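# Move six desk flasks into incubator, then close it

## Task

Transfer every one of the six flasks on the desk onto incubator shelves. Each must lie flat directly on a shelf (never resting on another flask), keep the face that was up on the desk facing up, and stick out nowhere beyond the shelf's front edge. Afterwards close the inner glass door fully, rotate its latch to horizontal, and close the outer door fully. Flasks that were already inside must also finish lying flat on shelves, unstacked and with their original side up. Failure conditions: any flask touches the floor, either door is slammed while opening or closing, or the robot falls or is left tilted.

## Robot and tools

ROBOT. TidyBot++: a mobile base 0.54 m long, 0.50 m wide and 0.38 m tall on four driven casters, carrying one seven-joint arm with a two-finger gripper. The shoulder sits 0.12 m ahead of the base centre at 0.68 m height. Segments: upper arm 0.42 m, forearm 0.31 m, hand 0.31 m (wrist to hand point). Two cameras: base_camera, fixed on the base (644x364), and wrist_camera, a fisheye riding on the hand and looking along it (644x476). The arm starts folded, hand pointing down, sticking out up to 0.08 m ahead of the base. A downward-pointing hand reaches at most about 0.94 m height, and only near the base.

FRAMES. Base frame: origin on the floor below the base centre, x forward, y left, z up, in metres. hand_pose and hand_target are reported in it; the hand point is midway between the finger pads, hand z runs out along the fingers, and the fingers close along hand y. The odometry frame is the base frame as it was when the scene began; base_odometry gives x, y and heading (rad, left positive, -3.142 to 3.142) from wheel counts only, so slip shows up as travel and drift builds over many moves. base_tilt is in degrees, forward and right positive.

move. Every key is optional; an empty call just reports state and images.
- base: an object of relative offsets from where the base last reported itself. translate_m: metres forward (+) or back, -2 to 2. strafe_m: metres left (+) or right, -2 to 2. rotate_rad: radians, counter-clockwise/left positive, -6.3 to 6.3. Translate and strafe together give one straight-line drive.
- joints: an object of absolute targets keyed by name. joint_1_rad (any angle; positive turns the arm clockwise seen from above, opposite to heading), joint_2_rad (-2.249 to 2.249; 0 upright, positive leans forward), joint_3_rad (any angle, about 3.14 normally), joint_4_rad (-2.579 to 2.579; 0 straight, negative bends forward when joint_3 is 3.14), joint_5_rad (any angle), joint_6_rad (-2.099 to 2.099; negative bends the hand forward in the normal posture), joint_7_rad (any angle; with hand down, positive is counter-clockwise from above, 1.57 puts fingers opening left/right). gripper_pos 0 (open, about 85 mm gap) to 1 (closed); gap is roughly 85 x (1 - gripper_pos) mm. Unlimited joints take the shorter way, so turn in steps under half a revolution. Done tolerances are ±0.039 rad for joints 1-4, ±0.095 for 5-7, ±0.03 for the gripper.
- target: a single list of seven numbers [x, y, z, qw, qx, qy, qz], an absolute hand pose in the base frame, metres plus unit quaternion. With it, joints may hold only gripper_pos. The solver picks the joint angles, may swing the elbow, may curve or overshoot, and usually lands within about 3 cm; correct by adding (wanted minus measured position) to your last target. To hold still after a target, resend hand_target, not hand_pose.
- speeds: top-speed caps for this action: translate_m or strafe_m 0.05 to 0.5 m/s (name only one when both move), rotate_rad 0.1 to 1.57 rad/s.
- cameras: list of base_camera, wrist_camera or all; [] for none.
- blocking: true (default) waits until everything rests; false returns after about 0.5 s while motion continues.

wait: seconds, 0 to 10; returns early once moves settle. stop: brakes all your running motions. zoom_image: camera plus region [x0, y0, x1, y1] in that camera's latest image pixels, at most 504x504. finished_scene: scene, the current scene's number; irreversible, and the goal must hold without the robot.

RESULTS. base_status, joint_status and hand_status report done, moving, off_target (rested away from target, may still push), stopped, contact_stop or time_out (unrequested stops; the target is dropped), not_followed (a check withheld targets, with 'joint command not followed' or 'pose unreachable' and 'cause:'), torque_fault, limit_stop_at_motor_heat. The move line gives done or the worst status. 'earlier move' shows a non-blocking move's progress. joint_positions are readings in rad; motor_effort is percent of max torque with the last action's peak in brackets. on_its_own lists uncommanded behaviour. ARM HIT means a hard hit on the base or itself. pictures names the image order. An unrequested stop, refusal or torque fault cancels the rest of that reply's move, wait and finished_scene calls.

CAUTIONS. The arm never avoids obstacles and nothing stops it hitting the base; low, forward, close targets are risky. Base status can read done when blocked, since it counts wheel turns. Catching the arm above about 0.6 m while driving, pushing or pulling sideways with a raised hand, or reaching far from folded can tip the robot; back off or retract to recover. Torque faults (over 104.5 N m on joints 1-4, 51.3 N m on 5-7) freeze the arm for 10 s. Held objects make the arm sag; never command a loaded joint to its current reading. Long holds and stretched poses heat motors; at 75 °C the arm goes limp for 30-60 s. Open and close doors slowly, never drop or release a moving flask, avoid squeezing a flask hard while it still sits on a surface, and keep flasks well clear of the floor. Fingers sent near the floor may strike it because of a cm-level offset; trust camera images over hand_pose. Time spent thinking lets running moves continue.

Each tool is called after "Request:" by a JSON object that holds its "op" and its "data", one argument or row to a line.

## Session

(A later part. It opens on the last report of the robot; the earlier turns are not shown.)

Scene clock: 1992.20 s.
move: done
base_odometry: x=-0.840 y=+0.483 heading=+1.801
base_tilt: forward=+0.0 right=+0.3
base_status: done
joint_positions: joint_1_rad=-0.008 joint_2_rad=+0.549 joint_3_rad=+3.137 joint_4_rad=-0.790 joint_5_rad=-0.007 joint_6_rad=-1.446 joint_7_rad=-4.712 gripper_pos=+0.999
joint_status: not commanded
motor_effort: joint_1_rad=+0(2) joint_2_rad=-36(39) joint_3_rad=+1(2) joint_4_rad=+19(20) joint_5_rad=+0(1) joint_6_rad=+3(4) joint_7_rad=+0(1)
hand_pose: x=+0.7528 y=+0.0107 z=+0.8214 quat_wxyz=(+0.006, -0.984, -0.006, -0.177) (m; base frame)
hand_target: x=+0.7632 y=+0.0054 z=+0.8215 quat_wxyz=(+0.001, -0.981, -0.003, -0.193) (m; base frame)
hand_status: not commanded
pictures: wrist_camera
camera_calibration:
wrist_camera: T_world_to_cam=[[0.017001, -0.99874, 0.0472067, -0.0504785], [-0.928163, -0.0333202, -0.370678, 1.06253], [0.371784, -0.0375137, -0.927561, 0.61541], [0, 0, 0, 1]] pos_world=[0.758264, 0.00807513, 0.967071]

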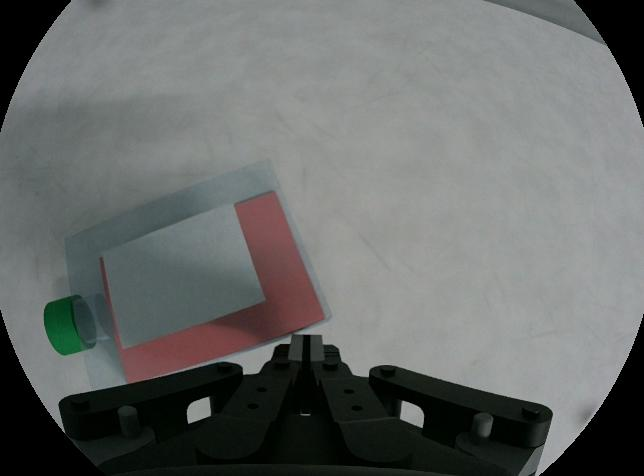

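Request:
{"op": "move", "data": {
  "base": {"translate_m": -0.057},
  "speeds": {"translate_m": 0.15},
  "cameras": []
}}

Request:
{"op": "move", "data": {
  "joints": {"joint_1_rad": -0.005, "joint_2_rad": 0.60, "joint_3_rad": 3.14, "joint_4_rad": -0.439, "joint_5_rad": 0.0, "joint_6_rad": -1.746, "joint_7_rad": -4.713},
  "cameras": ["wrist_camera"]
}}

Scene clock: 2005.23 s.
move: done
base_odometry: x=-0.827 y=+0.428 heading=+1.801
base_tilt: forward=+0.0 right=+0.3
base_status: done
joint_positions: joint_1_rad=-0.008 joint_2_rad=+0.546 joint_3_rad=+3.137 joint_4_rad=-0.791 joint_5_rad=-0.007 joint_6_rad=-1.446 joint_7_rad=-4.712 gripper_pos=+0.999
joint_status: not commanded
motor_effort: joint_1_rad=+0(3) joint_2_rad=-36(39) joint_3_rad=+1(2) joint_4_rad=+19(20) joint_5_rad=+0(1) joint_6_rad=+3(4) joint_7_rad=+1(1)
hand_pose: x=+0.7526 y=+0.0106 z=+0.8233 quat_wxyz=(+0.006, -0.984, -0.006, -0.179) (m; base frame)
hand_target: x=+0.7632 y=+0.0054 z=+0.8215 quat_wxyz=(+0.001, -0.981, -0.003, -0.193) (m; base frame)
hand_status: not commanded
pictures: none
No camera images: "cameras" was empty.

Scene clock: 2007.07 s.
move: done
base_odometry: x=-0.827 y=+0.428 heading=+1.801
base_tilt: forward=+0.0 right=+0.3
base_status: not commanded
joint_positions: joint_1_rad=-0.008 joint_2_rad=+0.589 joint_3_rad=+3.137 joint_4_rad=-0.458 joint_5_rad=-0.007 joint_6_rad=-1.694 joint_7_rad=-4.712 gripper_pos=+0.999
joint_status: all done
motor_effort: joint_1_rad=+0(1) joint_2_rad=-36(38) joint_3_rad=+1(1) joint_4_rad=+18(20) joint_5_rad=-1(1) joint_6_rad=+4(4) joint_7_rad=+1(1)
hand_pose: x=+0.7461 y=+0.0103 z=+0.9023 quat_wxyz=(+0.006, -0.980, -0.007, -0.199) (m; base frame)
hand_target: x=+0.7362 y=+0.0051 z=+0.8968 quat_wxyz=(+0.001, -0.984, -0.003, -0.177) (m; base frame)
hand_status: not commanded
pictures: wrist_camera
camera_calibration:
wrist_camera: T_world_to_cam=[[0.0162556, -0.998721, 0.0478711, -0.0546158], [-0.910988, -0.0345271, -0.410984, 1.10982], [0.412111, -0.0369293, -0.910385, 0.647254], [0, 0, 0, 1]] pos_world=[0.74518, 0.00767551, 1.04798]

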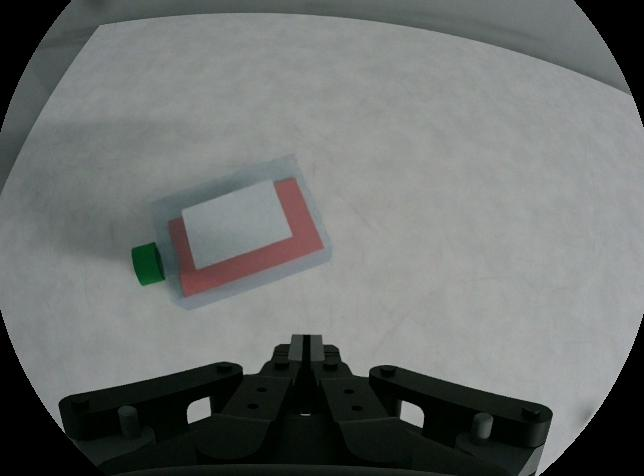

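Request:
{"op": "move", "data": {
  "base": {"strafe_m": 0.267},
  "speeds": {"strafe_m": 0.3},
  "joints": {"joint_1_rad": -0.245, "joint_2_rad": 0.639, "joint_3_rad": 3.14, "joint_4_rad": -0.439, "joint_5_rad": 0.0, "joint_6_rad": -1.6, "joint_7_rad": -4.713, "gripper_pos": 0.4},
  "cameras": ["wrist_camera", "base_camera"]
}}

Scene clock: 2017.10 s.
move: done
base_odometry: x=-1.087 y=+0.367 heading=+1.801
base_tilt: forward=+0.0 right=+0.3
base_status: done
joint_positions: joint_1_rad=-0.249 joint_2_rad=+0.633 joint_3_rad=+3.137 joint_4_rad=-0.458 joint_5_rad=-0.007 joint_6_rad=-1.645 joint_7_rad=-4.712 gripper_pos=+0.400
joint_status: all done
motor_effort: joint_1_rad=-1(6) joint_2_rad=-37(39) joint_3_rad=+1(3) joint_4_rad=+18(20) joint_5_rad=-1(2) joint_6_rad=+4(4) joint_7_rad=+1(1)
hand_pose: x=+0.7481 y=+0.1659 z=+0.8803 quat_wxyz=(+0.030, -0.971, -0.125, -0.199) (m; base frame)
hand_target: x=+0.7657 y=+0.1638 z=+0.8898 quat_wxyz=(+0.029, -0.966, -0.119, -0.228) (m; base frame)
hand_status: not commanded
pictures: base_camera, wrist_camera
camera_calibration:
wrist_camera: T_world_to_cam=[[0.254167, -0.965992, 0.0475292, -0.0812029], [-0.874086, -0.250465, -0.416222, 1.12083], [0.413972, 0.0642453, -0.90802, 0.612], [0, 0, 0, 1]] pos_world=[0.746994, 0.16297, 1.02608]

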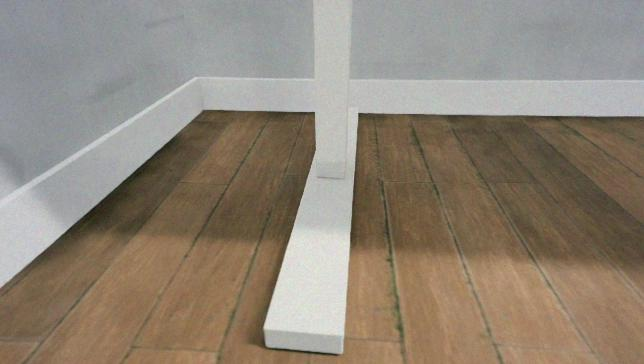

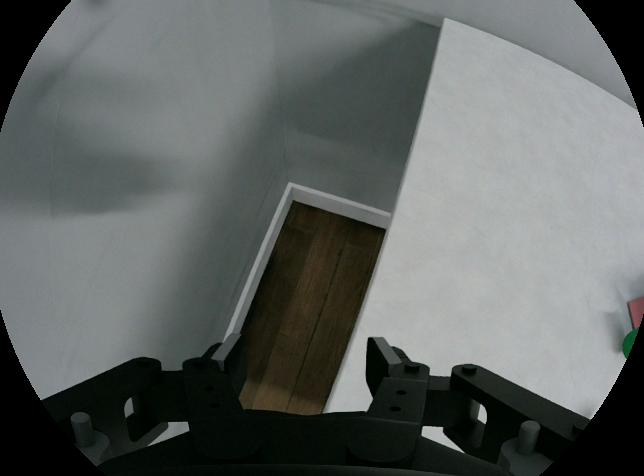

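Request:
{"op": "move", "data": {
  "joints": {"joint_1_rad": -0.23, "joint_2_rad": 0.639, "joint_3_rad": 3.14, "joint_4_rad": -0.439, "joint_5_rad": 1.13, "joint_6_rad": -1.6, "joint_7_rad": -5.80},
  "cameras": ["wrist_camera"]
}}

Scene clock: 2022.47 s.
move: done
base_odometry: x=-1.087 y=+0.367 heading=+1.801
base_tilt: forward=+0.0 right=+0.3
base_status: not commanded
joint_positions: joint_1_rad=-0.242 joint_2_rad=+0.633 joint_3_rad=+3.137 joint_4_rad=-0.454 joint_5_rad=+1.050 joint_6_rad=-1.645 joint_7_rad=-5.760 gripper_pos=+0.400
joint_status: all done
motor_effort: joint_1_rad=-1(3) joint_2_rad=-37(39) joint_3_rad=+4(4) joint_4_rad=+17(19) joint_5_rad=+7(7) joint_6_rad=+4(5) joint_7_rad=+0(1)
hand_pose: x=+0.7459 y=-0.1202 z=+1.0187 quat_wxyz=(-0.278, -0.727, +0.458, -0.430) (m; base frame)
hand_target: x=+0.7506 y=-0.1395 z=+1.0465 quat_wxyz=(-0.290, -0.691, +0.467, -0.470) (m; base frame)
hand_status: not commanded
pictures: wrist_camera
camera_calibration:
wrist_camera: T_world_to_cam=[[-0.917692, -0.393566, 0.0542935, 0.572385], [-0.223337, 0.398016, -0.889777, 1.17977], [0.328576, -0.828667, -0.453154, 0.249967], [0, 0, 0, 1]] pos_world=[0.706627, -0.037159, 1.13193]

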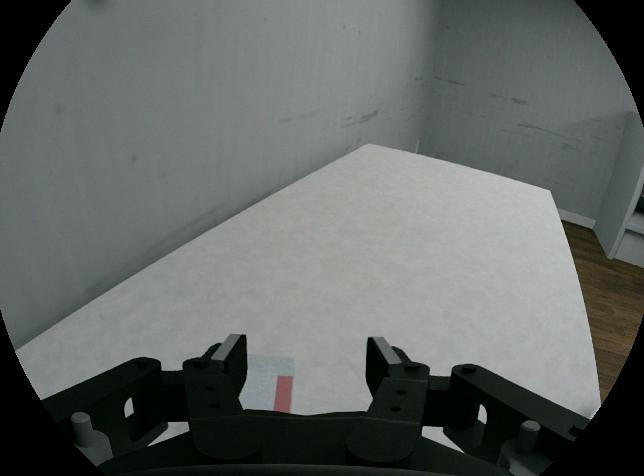

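Request:
{"op": "move", "data": {
  "joints": {"joint_1_rad": -0.22, "joint_2_rad": 0.788, "joint_3_rad": 3.14, "joint_4_rad": -0.630, "joint_5_rad": 1.2, "joint_6_rad": -1.45, "joint_7_rad": -6.10},
  "cameras": ["wrist_camera"]
}}

Scene clock: 2025.50 s.
move: done
base_odometry: x=-1.087 y=+0.367 heading=+1.801
base_tilt: forward=+0.0 right=+0.3
base_status: not commanded
joint_positions: joint_1_rad=-0.241 joint_2_rad=+0.787 joint_3_rad=+3.137 joint_4_rad=-0.629 joint_5_rad=+1.122 joint_6_rad=-1.499 joint_7_rad=-6.058 gripper_pos=+0.400
joint_status: all done
motor_effort: joint_1_rad=+0(1) joint_2_rad=-42(49) joint_3_rad=+4(6) joint_4_rad=+18(21) joint_5_rad=+8(10) joint_6_rad=+1(5) joint_7_rad=+0(1)
hand_pose: x=+0.8187 y=-0.1135 z=+0.8967 quat_wxyz=(-0.303, -0.706, +0.460, -0.446) (m; base frame)
hand_target: x=+0.8290 y=-0.1347 z=+0.9208 quat_wxyz=(-0.310, -0.678, +0.458, -0.484) (m; base frame)
hand_status: not commanded
pictures: wrist_camera
camera_calibration:
wrist_camera: T_world_to_cam=[[-0.931481, -0.3588, 0.0600494, 0.658468], [-0.193835, 0.349821, -0.916544, 1.07922], [0.30785, -0.865383, -0.3954, 0.137208], [0, 0, 0, 1]] pos_world=[0.780303, -0.0225389, 1.00387]

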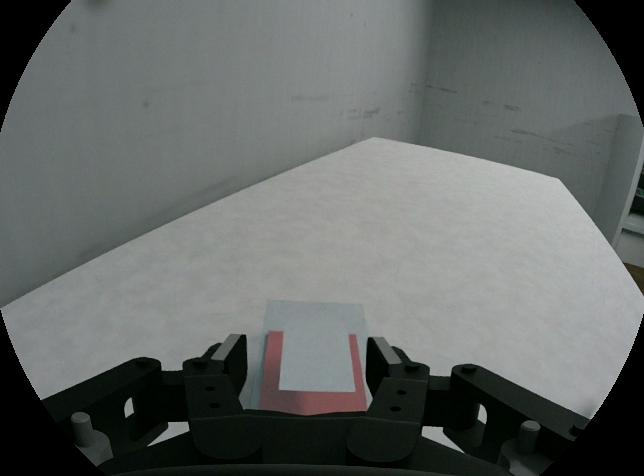

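Request:
{"op": "move", "data": {
  "joints": {"joint_1_rad": -0.22, "joint_2_rad": 0.770, "joint_3_rad": 3.14, "joint_4_rad": -0.876, "joint_5_rad": 1.235, "joint_6_rad": -1.35, "joint_7_rad": -6.32},
  "cameras": ["wrist_camera"]
}}

Scene clock: 2034.10 s.
move: done
base_odometry: x=-1.087 y=+0.367 heading=+1.801
base_tilt: forward=+0.0 right=+0.3
base_status: not commanded
joint_positions: joint_1_rad=-0.241 joint_2_rad=+0.779 joint_3_rad=+3.137 joint_4_rad=-0.865 joint_5_rad=+1.155 joint_6_rad=-1.400 joint_7_rad=-6.278 gripper_pos=+0.400
joint_status: all done
motor_effort: joint_1_rad=+0(1) joint_2_rad=-42(44) joint_3_rad=+4(5) joint_4_rad=+19(20) joint_5_rad=+8(9) joint_6_rad=+0(3) joint_7_rad=+1(1)
hand_pose: x=+0.8202 y=-0.1138 z=+0.8296 quat_wxyz=(-0.301, -0.702, +0.462, -0.450) (m; base frame)
hand_target: x=+0.8323 y=-0.1326 z=+0.8547 quat_wxyz=(-0.302, -0.680, +0.454, -0.490) (m; base frame)
hand_status: not commanded
pictures: wrist_camera
camera_calibration:
wrist_camera: T_world_to_cam=[[-0.933061, -0.356324, 0.0492954, 0.674339], [-0.181492, 0.348009, -0.919756, 1.01041], [0.310575, -0.867135, -0.389383, 0.10265], [0, 0, 0, 1]] pos_world=[0.780701, -0.0223372, 0.936059]

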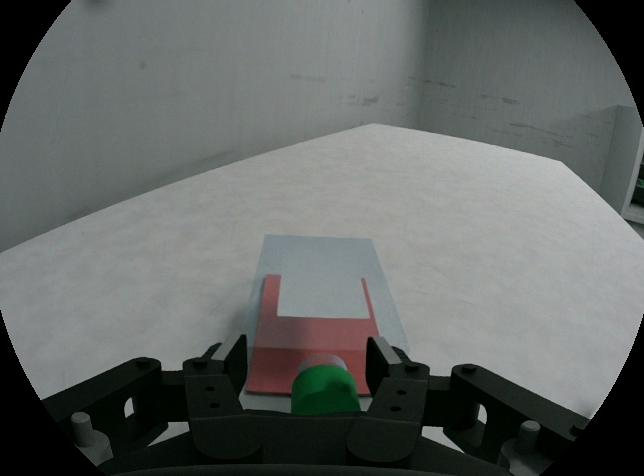

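Request:
{"op": "move", "data": {
  "base": {"translate_m": -0.005, "strafe_m": -0.015},
  "speeds": {"translate_m": 0.08},
  "cameras": ["wrist_camera"]
}}

Scene clock: 2040.67 s.
move: done
base_odometry: x=-1.071 y=+0.365 heading=+1.801
base_tilt: forward=+0.0 right=+0.3
base_status: done
joint_positions: joint_1_rad=-0.225 joint_2_rad=+0.775 joint_3_rad=+3.137 joint_4_rad=-0.865 joint_5_rad=+1.157 joint_6_rad=-1.397 joint_7_rad=-6.279 gripper_pos=+0.400
joint_status: not commanded
motor_effort: joint_1_rad=+0(5) joint_2_rad=-42(44) joint_3_rad=+4(5) joint_4_rad=+18(19) joint_5_rad=+8(8) joint_6_rad=+0(1) joint_7_rad=+0(1)
hand_pose: x=+0.8187 y=-0.1248 z=+0.8326 quat_wxyz=(-0.303, -0.698, +0.467, -0.451) (m; base frame)
hand_target: x=+0.8323 y=-0.1326 z=+0.8547 quat_wxyz=(-0.302, -0.680, +0.454, -0.490) (m; base frame)
hand_status: not commanded
pictures: wrist_camera
camera_calibration:
wrist_camera: T_world_to_cam=[[-0.938004, -0.343825, 0.0439664, 0.678921], [-0.171277, 0.349476, -0.921157, 1.00974], [0.301352, -0.871579, -0.386699, 0.0994998], [0, 0, 0, 1]] pos_world=[0.779792, -0.0327279, 0.938756]

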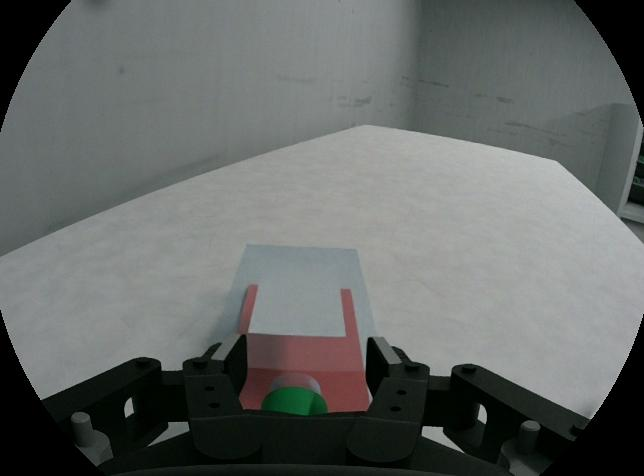

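Request:
{"op": "move", "data": {
  "joints": {"joint_1_rad": -0.257, "joint_2_rad": 0.770, "joint_3_rad": 3.14, "joint_4_rad": -0.876, "joint_5_rad": 1.235, "joint_6_rad": -1.35, "joint_7_rad": -6.32},
  "cameras": ["wrist_camera"]
}}

Scene clock: 2046.07 s.
move: done
base_odometry: x=-1.071 y=+0.365 heading=+1.801
base_tilt: forward=+0.0 right=+0.3
base_status: not commanded
joint_positions: joint_1_rad=-0.245 joint_2_rad=+0.775 joint_3_rad=+3.137 joint_4_rad=-0.865 joint_5_rad=+1.157 joint_6_rad=-1.397 joint_7_rad=-6.279 gripper_pos=+0.400
joint_status: all done
motor_effort: joint_1_rad=+0(3) joint_2_rad=-42(42) joint_3_rad=+4(5) joint_4_rad=+18(19) joint_5_rad=+8(8) joint_6_rad=+0(1) joint_7_rad=+0(1)
hand_pose: x=+0.8211 y=-0.1110 z=+0.8326 quat_wxyz=(-0.299, -0.702, +0.460, -0.454) (m; base frame)
hand_target: x=+0.8367 y=-0.1061 z=+0.8547 quat_wxyz=(-0.293, -0.689, +0.442, -0.495) (m; base frame)
hand_status: not commanded
pictures: wrist_camera
camera_calibration:
wrist_camera: T_world_to_cam=[[-0.931015, -0.362347, 0.0437638, 0.678236], [-0.177983, 0.346051, -0.921179, 1.01057], [0.318642, -0.865421, -0.386671, 0.0973046], [0, 0, 0, 1]] pos_world=[0.780306, -0.0197418, 0.938856]

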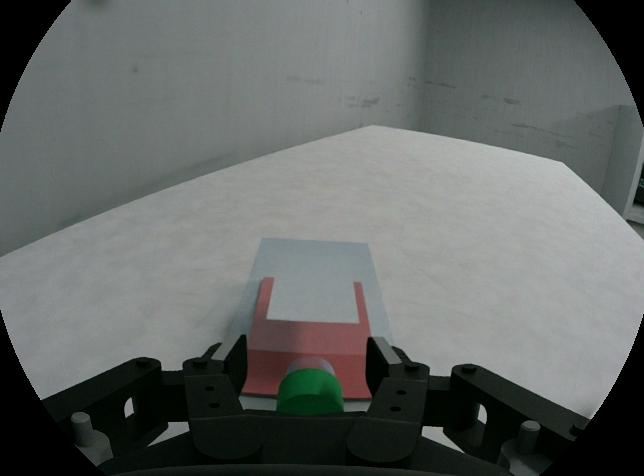

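Request:
{"op": "move", "data": {
  "joints": {"joint_1_rad": -0.257, "joint_2_rad": 0.781, "joint_3_rad": 3.14, "joint_4_rad": -0.917, "joint_5_rad": 1.244, "joint_6_rad": -1.331, "joint_7_rad": -6.365},
  "cameras": ["wrist_camera"]
}}

Scene clock: 2049.50 s.
move: done
base_odometry: x=-1.071 y=+0.365 heading=+1.801
base_tilt: forward=+0.0 right=+0.3
base_status: not commanded
joint_positions: joint_1_rad=-0.245 joint_2_rad=+0.780 joint_3_rad=+3.137 joint_4_rad=-0.908 joint_5_rad=+1.166 joint_6_rad=-1.379 joint_7_rad=-6.326 gripper_pos=+0.400
joint_status: all done
motor_effort: joint_1_rad=+0(1) joint_2_rad=-42(43) joint_3_rad=+4(5) joint_4_rad=+19(19) joint_5_rad=+8(9) joint_6_rad=+0(1) joint_7_rad=+1(1)
hand_pose: x=+0.8207 y=-0.1112 z=+0.8169 quat_wxyz=(-0.299, -0.701, +0.461, -0.454) (m; base frame)
hand_target: x=+0.8387 y=-0.1052 z=+0.8344 quat_wxyz=(-0.293, -0.691, +0.440, -0.494) (m; base frame)
hand_status: not commanded
pictures: wrist_camera
camera_calibration:
wrist_camera: T_world_to_cam=[[-0.93196, -0.360185, 0.0414306, 0.681362], [-0.174892, 0.346517, -0.921596, 0.993847], [0.317589, -0.866137, -0.385933, 0.091357], [0, 0, 0, 1]] pos_world=[0.779805, -0.0198402, 0.922954]

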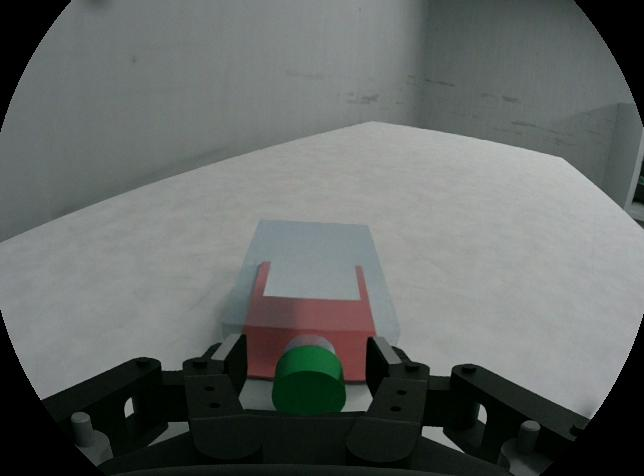

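Request:
{"op": "move", "data": {
  "joints": {"joint_1_rad": -0.257, "joint_2_rad": 0.792, "joint_3_rad": 3.14, "joint_4_rad": -0.960, "joint_5_rad": 1.252, "joint_6_rad": -1.312, "joint_7_rad": -6.409},
  "cameras": ["wrist_camera"]
}}

Scene clock: 2051.33 s.
move: done
base_odometry: x=-1.071 y=+0.365 heading=+1.801
base_tilt: forward=+0.0 right=+0.3
base_status: not commanded
joint_positions: joint_1_rad=-0.245 joint_2_rad=+0.787 joint_3_rad=+3.137 joint_4_rad=-0.951 joint_5_rad=+1.174 joint_6_rad=-1.359 joint_7_rad=-6.370 gripper_pos=+0.400
joint_status: all done
motor_effort: joint_1_rad=+0(1) joint_2_rad=-42(43) joint_3_rad=+4(5) joint_4_rad=+19(19) joint_5_rad=+7(8) joint_6_rad=+0(2) joint_7_rad=+0(1)
hand_pose: x=+0.8207 y=-0.1109 z=+0.7985 quat_wxyz=(-0.299, -0.702, +0.460, -0.453) (m; base frame)
hand_target: x=+0.8395 y=-0.1043 z=+0.8129 quat_wxyz=(-0.293, -0.694, +0.438, -0.491) (m; base frame)
hand_status: not commanded
pictures: wrist_camera
camera_calibration:
wrist_camera: T_world_to_cam=[[-0.931229, -0.361743, 0.0442167, 0.679346], [-0.178292, 0.346399, -0.920988, 0.97916], [0.317845, -0.865534, -0.387073, 0.0852537], [0, 0, 0, 1]] pos_world=[0.780106, -0.0196413, 0.904756]

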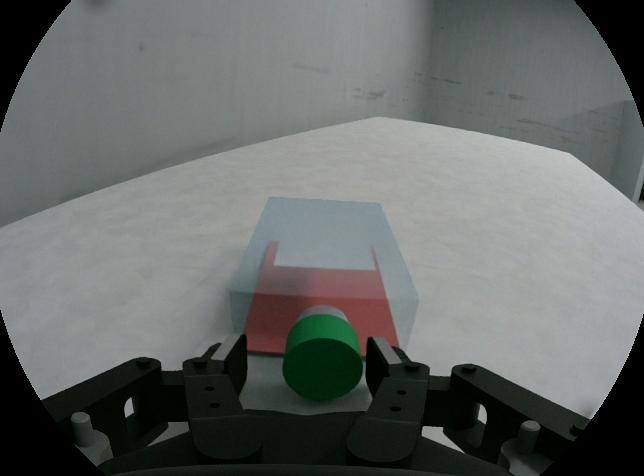

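Request:
{"op": "move", "data": {
  "joints": {"joint_1_rad": -0.257, "joint_2_rad": 0.792, "joint_3_rad": 3.14, "joint_4_rad": -0.960, "joint_5_rad": 1.252, "joint_6_rad": -1.425, "joint_7_rad": -6.418},
  "cameras": ["wrist_camera"]
}}

Scene clock: 2060.73 s.
move: done
base_odometry: x=-1.071 y=+0.365 heading=+1.801
base_tilt: forward=+0.0 right=+0.3
base_status: not commanded
joint_positions: joint_1_rad=-0.245 joint_2_rad=+0.787 joint_3_rad=+3.137 joint_4_rad=-0.951 joint_5_rad=+1.174 joint_6_rad=-1.428 joint_7_rad=-6.379 gripper_pos=+0.400
joint_status: all done
motor_effort: joint_1_rad=-1(1) joint_2_rad=-42(44) joint_3_rad=+4(5) joint_4_rad=+18(19) joint_5_rad=+8(8) joint_6_rad=-1(2) joint_7_rad=+1(1)
hand_pose: x=+0.8011 y=-0.1195 z=+0.8005 quat_wxyz=(-0.323, -0.688, +0.478, -0.441) (m; base frame)
hand_target: x=+0.8081 y=-0.1196 z=+0.8170 quat_wxyz=(-0.333, -0.671, +0.465, -0.472) (m; base frame)
hand_status: not commanded
pictures: wrist_camera
camera_calibration:
wrist_camera: T_world_to_cam=[[-0.952211, -0.298638, 0.0641095, 0.666302], [-0.170349, 0.345017, -0.923008, 0.975496], [0.253526, -0.88982, -0.379402, 0.127313], [0, 0, 0, 1]] pos_world=[0.768358, -0.0242942, 0.905978]

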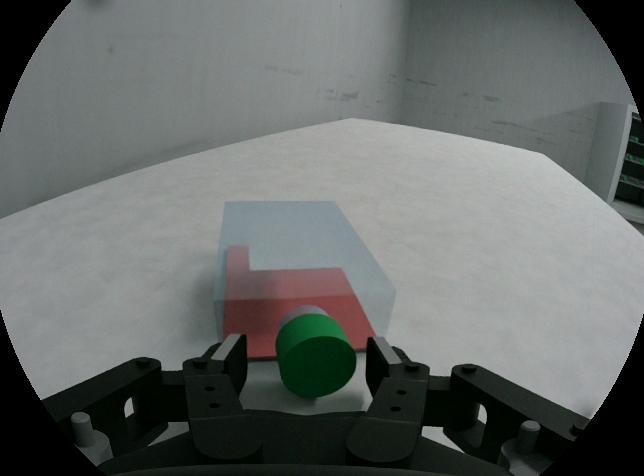

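Request:
{"op": "move", "data": {
  "joints": {"joint_1_rad": -0.257, "joint_2_rad": 0.792, "joint_3_rad": 3.14, "joint_4_rad": -0.960, "joint_5_rad": 1.252, "joint_6_rad": -1.335, "joint_7_rad": -6.418},
  "cameras": ["wrist_camera"]
}}

Scene clock: 2062.53 s.
move: done
base_odometry: x=-1.071 y=+0.365 heading=+1.801
base_tilt: forward=+0.0 right=+0.3
base_status: not commanded
joint_positions: joint_1_rad=-0.246 joint_2_rad=+0.788 joint_3_rad=+3.137 joint_4_rad=-0.951 joint_5_rad=+1.175 joint_6_rad=-1.352 joint_7_rad=-6.379 gripper_pos=+0.400
joint_status: all done
motor_effort: joint_1_rad=+0(2) joint_2_rad=-42(43) joint_3_rad=+4(5) joint_4_rad=+18(19) joint_5_rad=+8(8) joint_6_rad=-1(3) joint_7_rad=+0(1)
hand_pose: x=+0.8228 y=-0.1095 z=+0.7981 quat_wxyz=(-0.295, -0.702, +0.461, -0.456) (m; base frame)
hand_target: x=+0.8332 y=-0.1077 z=+0.8136 quat_wxyz=(-0.300, -0.688, +0.446, -0.489) (m; base frame)
hand_status: not commanded
pictures: wrist_camera
camera_calibration:
wrist_camera: T_world_to_cam=[[-0.930139, -0.365597, 0.0343541, 0.6884], [-0.171358, 0.349404, -0.921169, 0.973364], [0.324773, -0.862702, -0.387643, 0.0806497], [0, 0, 0, 1]] pos_world=[0.780909, -0.0188439, 0.904247]

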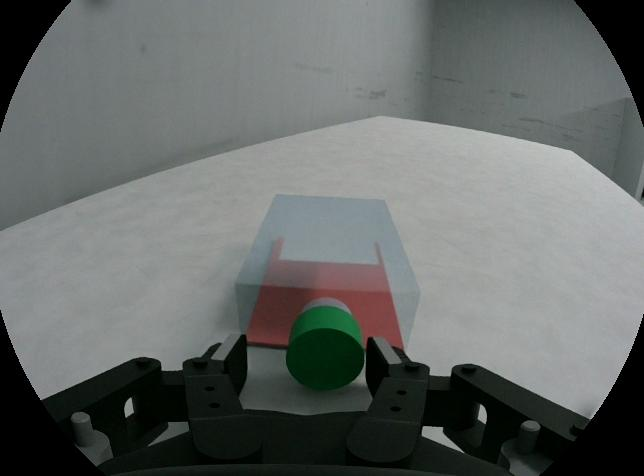

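Request:
{"op": "move", "data": {
  "joints": {"joint_1_rad": -0.257, "joint_2_rad": 0.792, "joint_3_rad": 3.14, "joint_4_rad": -0.960, "joint_5_rad": 1.252, "joint_6_rad": -1.385, "joint_7_rad": -6.418},
  "cameras": ["wrist_camera"]
}}

Scene clock: 2063.93 s.
move: done
base_odometry: x=-1.071 y=+0.365 heading=+1.801
base_tilt: forward=+0.0 right=+0.3
base_status: not commanded
joint_positions: joint_1_rad=-0.246 joint_2_rad=+0.788 joint_3_rad=+3.137 joint_4_rad=-0.951 joint_5_rad=+1.175 joint_6_rad=-1.380 joint_7_rad=-6.379 gripper_pos=+0.400
joint_status: all done
motor_effort: joint_1_rad=+0(2) joint_2_rad=-42(43) joint_3_rad=+4(5) joint_4_rad=+18(19) joint_5_rad=+8(8) joint_6_rad=+0(1) joint_7_rad=+0(1)
hand_pose: x=+0.8150 y=-0.1132 z=+0.7988 quat_wxyz=(-0.305, -0.697, +0.467, -0.451) (m; base frame)
hand_target: x=+0.8194 y=-0.1146 z=+0.8154 quat_wxyz=(-0.318, -0.678, +0.457, -0.480) (m; base frame)
hand_status: not commanded
pictures: wrist_camera
camera_calibration:
wrist_camera: T_world_to_cam=[[-0.938784, -0.34146, 0.0457066, 0.680432], [-0.171262, 0.34745, -0.921926, 0.974288], [0.29892, -0.873317, -0.38466, 0.0978452], [0, 0, 0, 1]] pos_world=[0.77639, -0.0207263, 0.904758]

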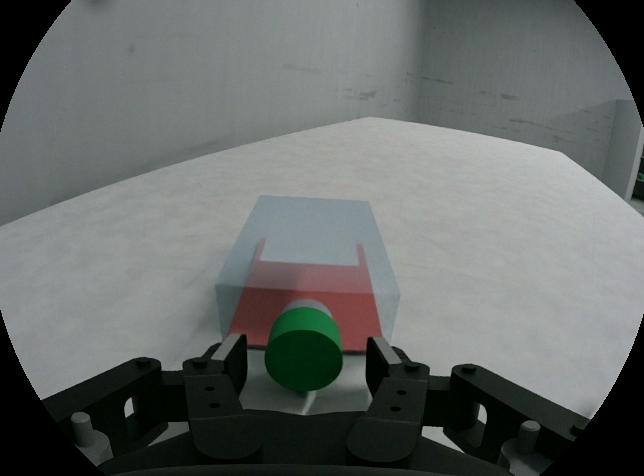

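Request:
{"op": "move", "data": {
  "joints": {"gripper_pos": 0.76},
  "cameras": ["wrist_camera"]
}}

Scene clock: 2069.80 s.
move: off_target
base_odometry: x=-1.071 y=+0.365 heading=+1.801
base_tilt: forward=+0.0 right=+0.3
base_status: not commanded
joint_positions: joint_1_rad=-0.246 joint_2_rad=+0.788 joint_3_rad=+3.137 joint_4_rad=-0.951 joint_5_rad=+1.176 joint_6_rad=-1.380 joint_7_rad=-6.379 gripper_pos=+0.687
joint_status: gripper_pos off_target (ended at +0.687, target +0.760)
motor_effort: joint_1_rad=+0(1) joint_2_rad=-41(42) joint_3_rad=+4(4) joint_4_rad=+18(19) joint_5_rad=+7(8) joint_6_rad=-1(1) joint_7_rad=+1(1)
hand_pose: x=+0.8150 y=-0.1133 z=+0.7991 quat_wxyz=(-0.305, -0.697, +0.467, -0.451) (m; base frame)
hand_target: x=+0.8194 y=-0.1146 z=+0.8154 quat_wxyz=(-0.318, -0.678, +0.457, -0.480) (m; base frame)
hand_status: not commanded
pictures: wrist_camera
camera_calibration:
wrist_camera: T_world_to_cam=[[-0.938744, -0.341554, 0.0458419, 0.680267], [-0.171126, 0.346546, -0.922291, 0.974679], [0.299126, -0.87364, -0.383767, 0.0969473], [0, 0, 0, 1]] pos_world=[0.77639, -0.0207265, 0.904959]

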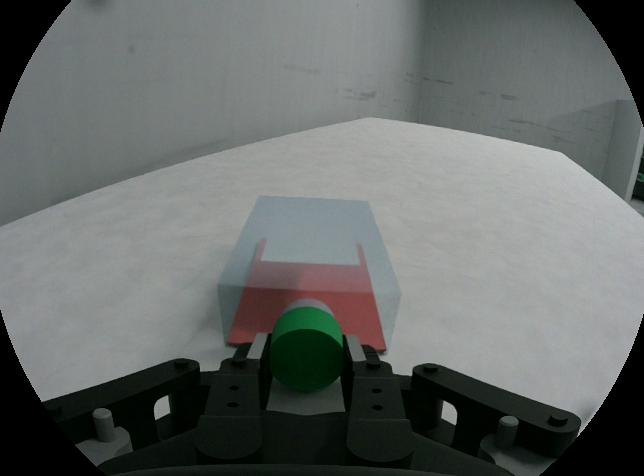

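Request:
{"op": "move", "data": {
  "joints": {"joint_1_rad": -0.257, "joint_2_rad": 0.775, "joint_3_rad": 3.14, "joint_4_rad": -0.845, "joint_5_rad": 1.235, "joint_6_rad": -1.425, "joint_7_rad": -6.27},
  "cameras": ["wrist_camera"]
}}

Request:
{"op": "move", "data": {
  "joints": {"joint_1_rad": -0.257, "joint_2_rad": 0.782, "joint_3_rad": 3.14, "joint_4_rad": -0.72, "joint_5_rad": 1.22, "joint_6_rad": -1.47, "joint_7_rad": -6.16},
  "cameras": []
}}

Request:
{"op": "move", "data": {
  "joints": {"joint_1_rad": -0.257, "joint_2_rad": 0.788, "joint_3_rad": 3.14, "joint_4_rad": -0.56, "joint_5_rad": 1.2, "joint_6_rad": -1.52, "joint_7_rad": -6.03},
  "cameras": ["wrist_camera"]
}}

Scene clock: 2073.67 s.
move: done
base_odometry: x=-1.071 y=+0.365 heading=+1.801
base_tilt: forward=+0.0 right=+0.3
base_status: not commanded
joint_positions: joint_1_rad=-0.246 joint_2_rad=+0.778 joint_3_rad=+3.137 joint_4_rad=-0.864 joint_5_rad=+1.176 joint_6_rad=-1.383 joint_7_rad=-6.304 gripper_pos=+0.687
joint_status: all done
motor_effort: joint_1_rad=+0(1) joint_2_rad=-43(45) joint_3_rad=+5(6) joint_4_rad=+19(20) joint_5_rad=+9(9) joint_6_rad=+0(1) joint_7_rad=+1(1)
hand_pose: x=+0.8266 y=-0.1106 z=+0.8364 quat_wxyz=(-0.294, -0.696, +0.461, -0.466) (m; base frame)
hand_target: x=+0.8201 y=-0.1147 z=+0.8627 quat_wxyz=(-0.323, -0.683, +0.448, -0.478) (m; base frame)
hand_status: not commanded
pictures: wrist_camera
camera_calibration:
wrist_camera: T_world_to_cam=[[-0.929959, -0.367112, 0.0201462, 0.701778], [-0.153701, 0.338405, -0.928363, 0.999858], [0.333996, -0.866436, -0.371128, 0.071534], [0, 0, 0, 1]] pos_world=[0.782412, -0.0187459, 0.940642]

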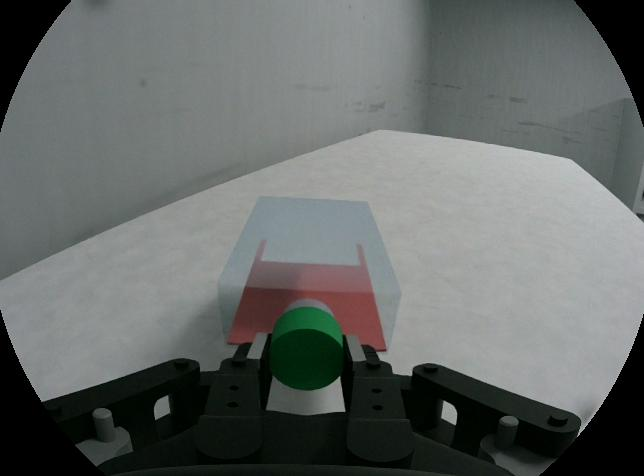

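Scene clock: 2074.80 s.
move: done
base_odometry: x=-1.071 y=+0.365 heading=+1.801
base_tilt: forward=+0.0 right=+0.3
base_status: not commanded
joint_positions: joint_1_rad=-0.246 joint_2_rad=+0.780 joint_3_rad=+3.137 joint_4_rad=-0.740 joint_5_rad=+1.176 joint_6_rad=-1.422 joint_7_rad=-6.202 gripper_pos=+0.687
joint_status: all done
motor_effort: joint_1_rad=-1(1) joint_2_rad=-43(45) joint_3_rad=+5(5) joint_4_rad=+20(21) joint_5_rad=+8(9) joint_6_rad=+1(2) joint_7_rad=+0(2)
hand_pose: x=+0.8305 y=-0.1117 z=+0.8795 quat_wxyz=(-0.293, -0.690, +0.460, -0.476) (m; base frame)
hand_target: x=+0.8202 y=-0.1148 z=+0.8973 quat_wxyz=(-0.324, -0.682, +0.450, -0.477) (m; base frame)
hand_status: not commanded
pictures: none
No camera images: "cameras" was empty.

Scene clock: 2075.90 s.
move: done
base_odometry: x=-1.071 y=+0.365 heading=+1.801
base_tilt: forward=+0.0 right=+0.3
base_status: not commanded
joint_positions: joint_1_rad=-0.246 joint_2_rad=+0.785 joint_3_rad=+3.137 joint_4_rad=-0.581 joint_5_rad=+1.176 joint_6_rad=-1.471 joint_7_rad=-6.073 gripper_pos=+0.687
joint_status: all done
motor_effort: joint_1_rad=+0(2) joint_2_rad=-43(45) joint_3_rad=+5(6) joint_4_rad=+18(21) joint_5_rad=+9(10) joint_6_rad=+2(4) joint_7_rad=+1(1)
hand_pose: x=+0.8290 y=-0.1140 z=+0.9317 quat_wxyz=(-0.292, -0.684, +0.459, -0.486) (m; base frame)
hand_target: x=+0.8166 y=-0.1146 z=+0.9410 quat_wxyz=(-0.317, -0.681, +0.455, -0.478) (m; base frame)
hand_status: not commanded
pictures: wrist_camera
camera_calibration:
wrist_camera: T_world_to_cam=[[-0.928592, -0.371031, -0.00723033, 0.724656], [-0.118529, 0.314998, -0.941662, 1.07051], [0.351663, -0.873563, -0.336483, 0.0553907], [0, 0, 0, 1]] pos_world=[0.780318, -0.0199504, 1.03193]

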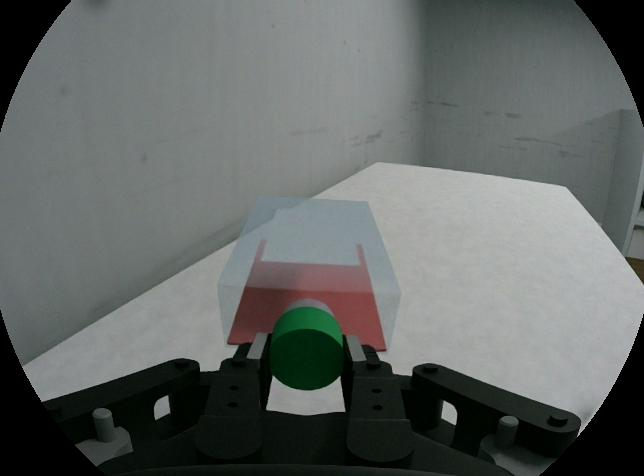

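Request:
{"op": "move", "data": {
  "base": {"translate_m": -0.45},
  "speeds": {"translate_m": 0.35},
  "cameras": ["wrist_camera"]
}}

Scene clock: 2079.23 s.
move: done
base_odometry: x=-0.969 y=-0.073 heading=+1.801
base_tilt: forward=+0.0 right=+0.3
base_status: done
joint_positions: joint_1_rad=-0.246 joint_2_rad=+0.789 joint_3_rad=+3.137 joint_4_rad=-0.581 joint_5_rad=+1.176 joint_6_rad=-1.476 joint_7_rad=-6.071 gripper_pos=+0.687
joint_status: not commanded
motor_effort: joint_1_rad=-1(1) joint_2_rad=-43(45) joint_3_rad=+4(5) joint_4_rad=+19(20) joint_5_rad=+9(9) joint_6_rad=+3(3) joint_7_rad=+1(1)
hand_pose: x=+0.8284 y=-0.1143 z=+0.9289 quat_wxyz=(-0.295, -0.685, +0.459, -0.483) (m; base frame)
hand_target: x=+0.8166 y=-0.1146 z=+0.9410 quat_wxyz=(-0.317, -0.681, +0.455, -0.478) (m; base frame)
hand_status: not commanded
pictures: wrist_camera
camera_calibration:
wrist_camera: T_world_to_cam=[[-0.930023, -0.3675, 0.000618212, 0.718394], [-0.124749, 0.314115, -0.941153, 1.07246], [0.34568, -0.875372, -0.337979, 0.0604525], [0, 0, 0, 1]] pos_world=[0.781014, -0.0199479, 1.02934]

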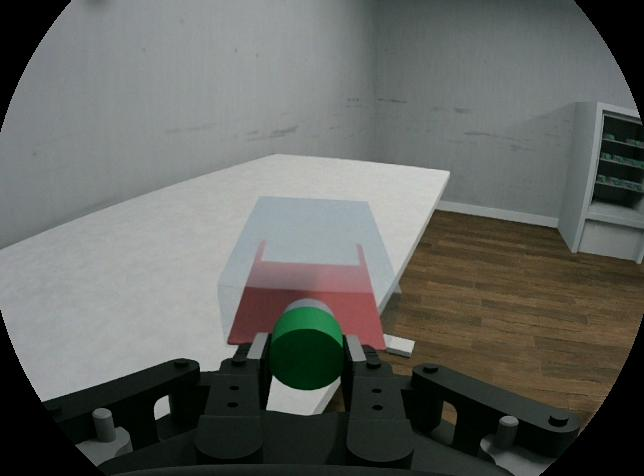

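Request:
{"op": "move", "data": {
  "base": {"translate_m": -0.18},
  "speeds": {"translate_m": 0.3},
  "cameras": []
}}

Request:
{"op": "move", "data": {
  "joints": {"joint_1_rad": -0.23, "joint_2_rad": 0.63, "joint_3_rad": 3.14, "joint_4_rad": -0.935, "joint_5_rad": 1.06, "joint_6_rad": -1.06, "joint_7_rad": -6.01},
  "cameras": ["wrist_camera"]
}}

Scene clock: 2084.93 s.
move: done
base_odometry: x=-0.928 y=-0.248 heading=+1.801
base_tilt: forward=+0.0 right=+0.3
base_status: done
joint_positions: joint_1_rad=-0.246 joint_2_rad=+0.787 joint_3_rad=+3.137 joint_4_rad=-0.580 joint_5_rad=+1.176 joint_6_rad=-1.480 joint_7_rad=-6.071 gripper_pos=+0.687
joint_status: not commanded
motor_effort: joint_1_rad=+0(1) joint_2_rad=-43(45) joint_3_rad=+5(5) joint_4_rad=+19(20) joint_5_rad=+9(9) joint_6_rad=+2(3) joint_7_rad=+1(1)
hand_pose: x=+0.8268 y=-0.1148 z=+0.9304 quat_wxyz=(-0.295, -0.684, +0.461, -0.483) (m; base frame)
hand_target: x=+0.8166 y=-0.1146 z=+0.9410 quat_wxyz=(-0.317, -0.681, +0.455, -0.478) (m; base frame)
hand_status: not commanded
pictures: none
No camera images: "cameras" was empty.

Scene clock: 2086.77 s.
move: done
base_odometry: x=-0.928 y=-0.248 heading=+1.801
base_tilt: forward=+0.0 right=+0.3
base_status: not commanded
joint_positions: joint_1_rad=-0.246 joint_2_rad=+0.646 joint_3_rad=+3.137 joint_4_rad=-0.926 joint_5_rad=+1.126 joint_6_rad=-1.111 joint_7_rad=-6.051 gripper_pos=+0.687
joint_status: all done
motor_effort: joint_1_rad=+0(2) joint_2_rad=-40(44) joint_3_rad=+4(6) joint_4_rad=+21(22) joint_5_rad=+8(9) joint_6_rad=+2(4) joint_7_rad=+1(2)
hand_pose: x=+0.8647 y=-0.0694 z=+0.8964 quat_wxyz=(-0.226, -0.768, +0.323, -0.505) (m; base frame)
hand_target: x=+0.8692 y=-0.0657 z=+0.8912 quat_wxyz=(-0.200, -0.783, +0.315, -0.498) (m; base frame)
hand_status: not commanded
pictures: wrist_camera
camera_calibration:
wrist_camera: T_world_to_cam=[[-0.749546, -0.65901, 0.0623445, 0.536987], [-0.284352, 0.235498, -0.929346, 1.15423], [0.597767, -0.714315, -0.363907, -0.107231], [0, 0, 0, 1]] pos_world=[0.794804, 0.00546387, 1.00018]

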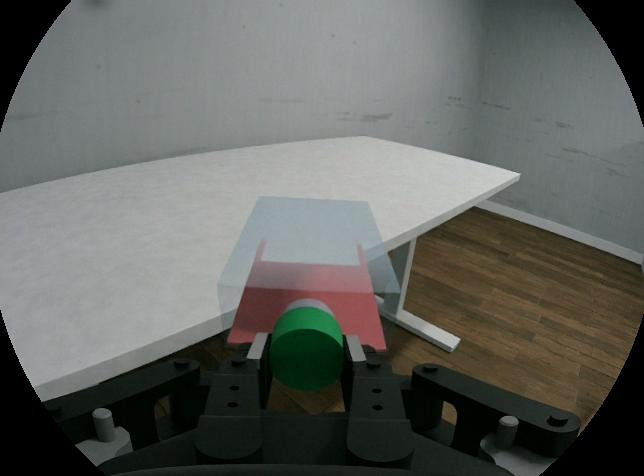

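Request:
{"op": "move", "data": {
  "joints": {"joint_1_rad": -0.2, "joint_2_rad": 0.467, "joint_3_rad": 3.14, "joint_4_rad": -1.229, "joint_5_rad": 1.02, "joint_6_rad": -0.685, "joint_7_rad": -5.945},
  "cameras": ["wrist_camera"]
}}

Request:
{"op": "move", "data": {
  "joints": {"joint_1_rad": -0.15, "joint_2_rad": 0.304, "joint_3_rad": 3.14, "joint_4_rad": -1.511, "joint_5_rad": 0.965, "joint_6_rad": -0.325, "joint_7_rad": -5.816},
  "cameras": ["wrist_camera"]
}}

Scene clock: 2090.07 s.
move: done
base_odometry: x=-0.928 y=-0.248 heading=+1.801
base_tilt: forward=+0.0 right=+0.3
base_status: not commanded
joint_positions: joint_1_rad=-0.221 joint_2_rad=+0.479 joint_3_rad=+3.137 joint_4_rad=-1.220 joint_5_rad=+1.090 joint_6_rad=-0.737 joint_7_rad=-5.986 gripper_pos=+0.687
joint_status: all done
motor_effort: joint_1_rad=+0(1) joint_2_rad=-37(42) joint_3_rad=+2(4) joint_4_rad=+22(23) joint_5_rad=+6(8) joint_6_rad=+3(3) joint_7_rad=+1(1)
hand_pose: x=+0.8639 y=-0.0186 z=+0.8888 quat_wxyz=(-0.134, -0.815, +0.194, -0.529) (m; base frame)
hand_target: x=+0.8652 y=-0.0178 z=+0.8855 quat_wxyz=(-0.109, -0.822, +0.194, -0.525) (m; base frame)
hand_status: not commanded
pictures: wrist_camera
camera_calibration:
wrist_camera: T_world_to_cam=[[-0.491674, -0.869059, 0.0547056, 0.350443], [-0.356706, 0.143701, -0.923099, 1.19025], [0.794366, -0.473377, -0.380652, -0.223774], [0, 0, 0, 1]] pos_world=[0.774632, 0.0275862, 0.994368]

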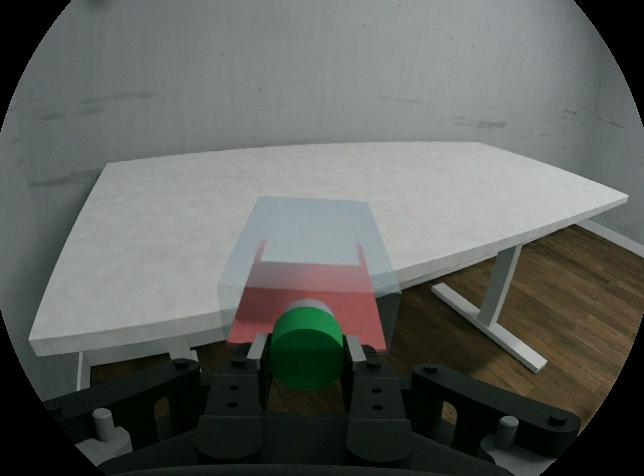

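Scene clock: 2091.77 s.
move: done
base_odometry: x=-0.928 y=-0.248 heading=+1.801
base_tilt: forward=+0.0 right=+0.3
base_status: not commanded
joint_positions: joint_1_rad=-0.171 joint_2_rad=+0.315 joint_3_rad=+3.137 joint_4_rad=-1.503 joint_5_rad=+1.038 joint_6_rad=-0.377 joint_7_rad=-5.858 gripper_pos=+0.687
joint_status: all done
motor_effort: joint_1_rad=+0(1) joint_2_rad=-32(38) joint_3_rad=+2(3) joint_4_rad=+23(24) joint_5_rad=+3(6) joint_6_rad=+4(4) joint_7_rad=+1(1)
hand_pose: x=+0.8267 y=+0.0263 z=+0.8772 quat_wxyz=(-0.051, -0.836, +0.071, -0.541) (m; base frame)
hand_target: x=+0.8266 y=+0.0265 z=+0.8807 quat_wxyz=(-0.026, -0.835, +0.077, -0.545) (m; base frame)
hand_status: not commanded
pictures: wrist_camera
camera_calibration:
wrist_camera: T_world_to_cam=[[-0.210667, -0.976241, 0.0507288, 0.145819], [-0.387656, 0.03579, -0.921109, 1.18645], [0.897408, -0.213713, -0.385986, -0.264744], [0, 0, 0, 1]] pos_world=[0.728237, 0.0433121, 0.983262]

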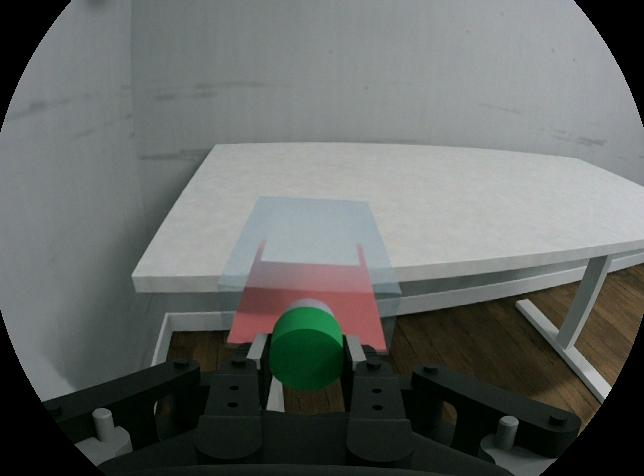

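Request:
{"op": "move", "data": {
  "joints": {"joint_1_rad": -0.1, "joint_2_rad": 0.238, "joint_3_rad": 3.14, "joint_4_rad": -1.62, "joint_5_rad": 0.79, "joint_6_rad": -0.165, "joint_7_rad": -5.59},
  "cameras": []
}}

Request:
{"op": "move", "data": {
  "joints": {"joint_1_rad": -0.06, "joint_2_rad": 0.2, "joint_3_rad": 3.14, "joint_4_rad": -1.67, "joint_5_rad": 0.38, "joint_6_rad": -0.1, "joint_7_rad": -5.13},
  "cameras": ["wrist_camera"]
}}

Request:
{"op": "move", "data": {
  "joints": {"joint_1_rad": -0.01, "joint_2_rad": 0.17, "joint_3_rad": 3.14, "joint_4_rad": -1.72, "joint_5_rad": -0.06, "joint_6_rad": -0.06, "joint_7_rad": -4.68},
  "cameras": ["wrist_camera"]
}}

Scene clock: 2094.63 s.
move: done
base_odometry: x=-0.928 y=-0.248 heading=+1.801
base_tilt: forward=+0.0 right=+0.3
base_status: not commanded
joint_positions: joint_1_rad=-0.120 joint_2_rad=+0.251 joint_3_rad=+3.137 joint_4_rad=-1.615 joint_5_rad=+0.866 joint_6_rad=-0.217 joint_7_rad=-5.632 gripper_pos=+0.687
joint_status: all done
motor_effort: joint_1_rad=+0(1) joint_2_rad=-30(33) joint_3_rad=+1(2) joint_4_rad=+23(24) joint_5_rad=+1(4) joint_6_rad=+5(7) joint_7_rad=+0(1)
hand_pose: x=+0.8032 y=+0.0348 z=+0.8672 quat_wxyz=(-0.018, -0.842, +0.020, -0.539) (m; base frame)
hand_target: x=+0.8039 y=+0.0345 z=+0.8799 quat_wxyz=(+0.005, -0.833, +0.029, -0.552) (m; base frame)
hand_status: not commanded
pictures: none
No camera images: "cameras" was empty.

Scene clock: 2095.87 s.
move: done
base_odometry: x=-0.928 y=-0.248 heading=+1.801
base_tilt: forward=+0.0 right=+0.3
base_status: not commanded
joint_positions: joint_1_rad=-0.079 joint_2_rad=+0.214 joint_3_rad=+3.137 joint_4_rad=-1.666 joint_5_rad=+0.453 joint_6_rad=-0.152 joint_7_rad=-5.171 gripper_pos=+0.687
joint_status: all done
motor_effort: joint_1_rad=+0(2) joint_2_rad=-29(31) joint_3_rad=+1(3) joint_4_rad=+23(24) joint_5_rad=+1(2) joint_6_rad=+8(9) joint_7_rad=+1(2)
hand_pose: x=+0.7873 y=+0.0362 z=+0.8637 quat_wxyz=(-0.003, -0.845, -0.013, -0.534) (m; base frame)
hand_target: x=+0.7898 y=+0.0311 z=+0.8825 quat_wxyz=(+0.013, -0.831, +0.001, -0.556) (m; base frame)
hand_status: not commanded
pictures: wrist_camera
camera_calibration:
wrist_camera: T_world_to_cam=[[-0.017749, -0.997973, 0.0611059, -0.0121523], [-0.407809, -0.048575, -0.911774, 1.16928], [0.912895, -0.0411026, -0.406121, -0.233427], [0, 0, 0, 1]] pos_world=[0.689721, 0.0350757, 0.972062]

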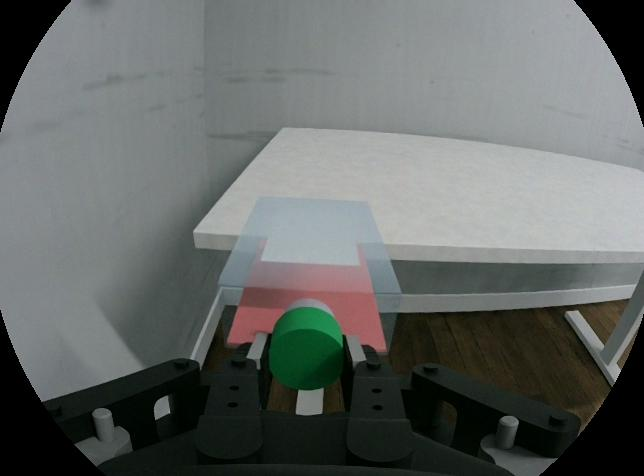

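Scene clock: 2097.07 s.
move: done
base_odometry: x=-0.928 y=-0.248 heading=+1.801
base_tilt: forward=+0.0 right=+0.3
base_status: not commanded
joint_positions: joint_1_rad=-0.026 joint_2_rad=+0.184 joint_3_rad=+3.137 joint_4_rad=-1.715 joint_5_rad=+0.015 joint_6_rad=-0.112 joint_7_rad=-4.721 gripper_pos=+0.687
joint_status: all done
motor_effort: joint_1_rad=+0(2) joint_2_rad=-28(30) joint_3_rad=+1(2) joint_4_rad=+23(24) joint_5_rad=-1(1) joint_6_rad=+9(9) joint_7_rad=+1(1)
hand_pose: x=+0.7748 y=+0.0208 z=+0.8610 quat_wxyz=(+0.006, -0.844, -0.015, -0.535) (m; base frame)
hand_target: x=+0.7778 y=+0.0100 z=+0.8827 quat_wxyz=(+0.013, -0.828, +0.006, -0.561) (m; base frame)
hand_status: not commanded
pictures: wrist_camera
camera_calibration:
wrist_camera: T_world_to_cam=[[-0.00497316, -0.998814, 0.0484411, -0.026514], [-0.404312, -0.0422974, -0.913643, 1.15978], [0.914608, -0.024129, -0.403622, -0.227586], [0, 0, 0, 1]] pos_world=[0.676933, 0.0170818, 0.969052]

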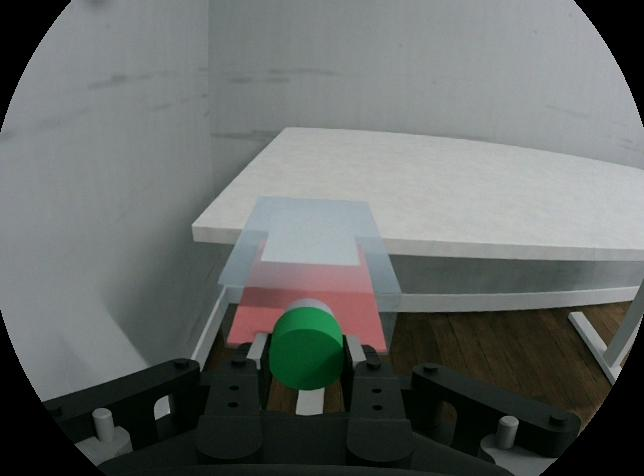

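Request:
{"op": "move", "data": {
  "joints": {"joint_1_rad": -0.012, "joint_2_rad": -0.04, "joint_3_rad": 3.14, "joint_4_rad": -1.547, "joint_5_rad": -0.06, "joint_6_rad": -0.498, "joint_7_rad": -4.68},
  "cameras": ["wrist_camera"]
}}

Request:
{"op": "move", "data": {
  "base": {"translate_m": -0.42, "strafe_m": -1.46, "rotate_rad": -1.601},
  "speeds": {"translate_m": 0.4, "rotate_rad": 0.4},
  "cameras": ["wrist_camera"]
}}

Scene clock: 2111.37 s.
move: done
base_odometry: x=-0.928 y=-0.248 heading=+1.801
base_tilt: forward=+0.0 right=+0.4
base_status: not commanded
joint_positions: joint_1_rad=-0.026 joint_2_rad=-0.039 joint_3_rad=+3.137 joint_4_rad=-1.563 joint_5_rad=+0.015 joint_6_rad=-0.450 joint_7_rad=-4.720 gripper_pos=+0.687
joint_status: all done
motor_effort: joint_1_rad=-1(1) joint_2_rad=-20(30) joint_3_rad=+2(2) joint_4_rad=+24(26) joint_5_rad=+0(1) joint_6_rad=+9(10) joint_7_rad=+1(1)
hand_pose: x=+0.7028 y=+0.0173 z=+0.9950 quat_wxyz=(+0.004, -0.834, -0.013, -0.551) (m; base frame)
hand_target: x=+0.6981 y=+0.0182 z=+0.9916 quat_wxyz=(+0.021, -0.843, -0.005, -0.538) (m; base frame)
hand_status: not commanded
pictures: wrist_camera
camera_calibration:
wrist_camera: T_world_to_cam=[[-0.0117198, -0.998739, 0.0488086, -0.0325443], [-0.369452, -0.041033, -0.928343, 1.243], [0.929176, -0.0289124, -0.368505, -0.152913], [0, 0, 0, 1]] pos_world=[0.60093, 0.0140796, 1.09917]

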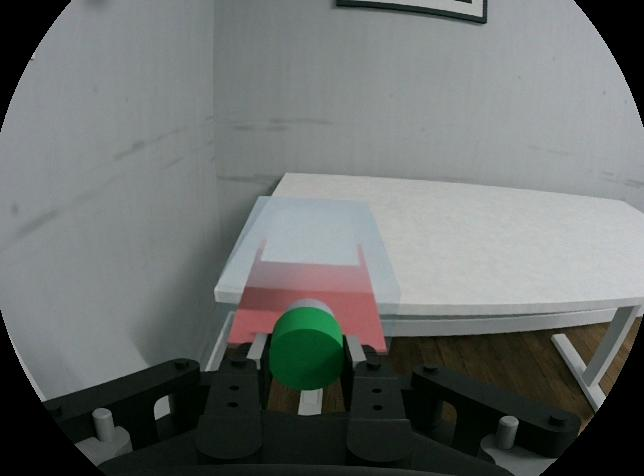

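Scene clock: 2116.37 s.
move: done
base_odometry: x=+0.590 y=-0.324 heading=+0.199
base_tilt: forward=+0.0 right=+0.3
base_status: done
joint_positions: joint_1_rad=-0.019 joint_2_rad=-0.033 joint_3_rad=+3.139 joint_4_rad=-1.563 joint_5_rad=+0.006 joint_6_rad=-0.452 joint_7_rad=-4.720 gripper_pos=+0.687
joint_status: not commanded
motor_effort: joint_1_rad=+0(3) joint_2_rad=-20(23) joint_3_rad=+2(5) joint_4_rad=+24(25) joint_5_rad=+0(1) joint_6_rad=+9(10) joint_7_rad=+0(2)
hand_pose: x=+0.7043 y=+0.0132 z=+0.9912 quat_wxyz=(+0.005, -0.836, -0.007, -0.548) (m; base frame)
hand_target: x=+0.6981 y=+0.0182 z=+0.9916 quat_wxyz=(+0.021, -0.843, -0.005, -0.538) (m; base frame)
hand_status: not commanded
pictures: wrist_camera
camera_calibration:
wrist_camera: T_world_to_cam=[[-0.0200818, -0.998999, 0.0399815, -0.021746], [-0.377076, -0.0294686, -0.925713, 1.24248], [0.925965, -0.033666, -0.376107, -0.145954], [0, 0, 0, 1]] pos_world=[0.603222, 0.00997622, 1.09616]

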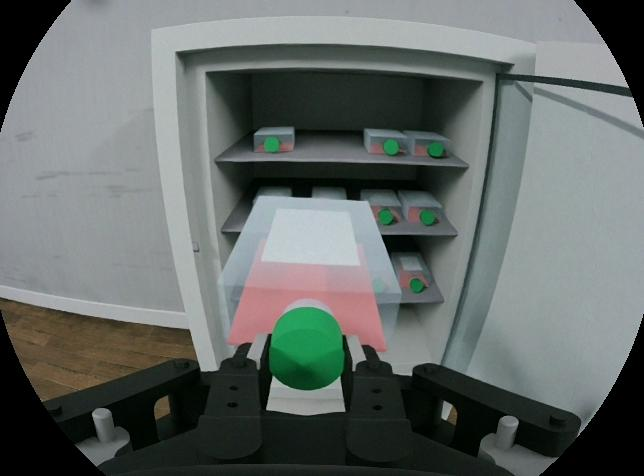

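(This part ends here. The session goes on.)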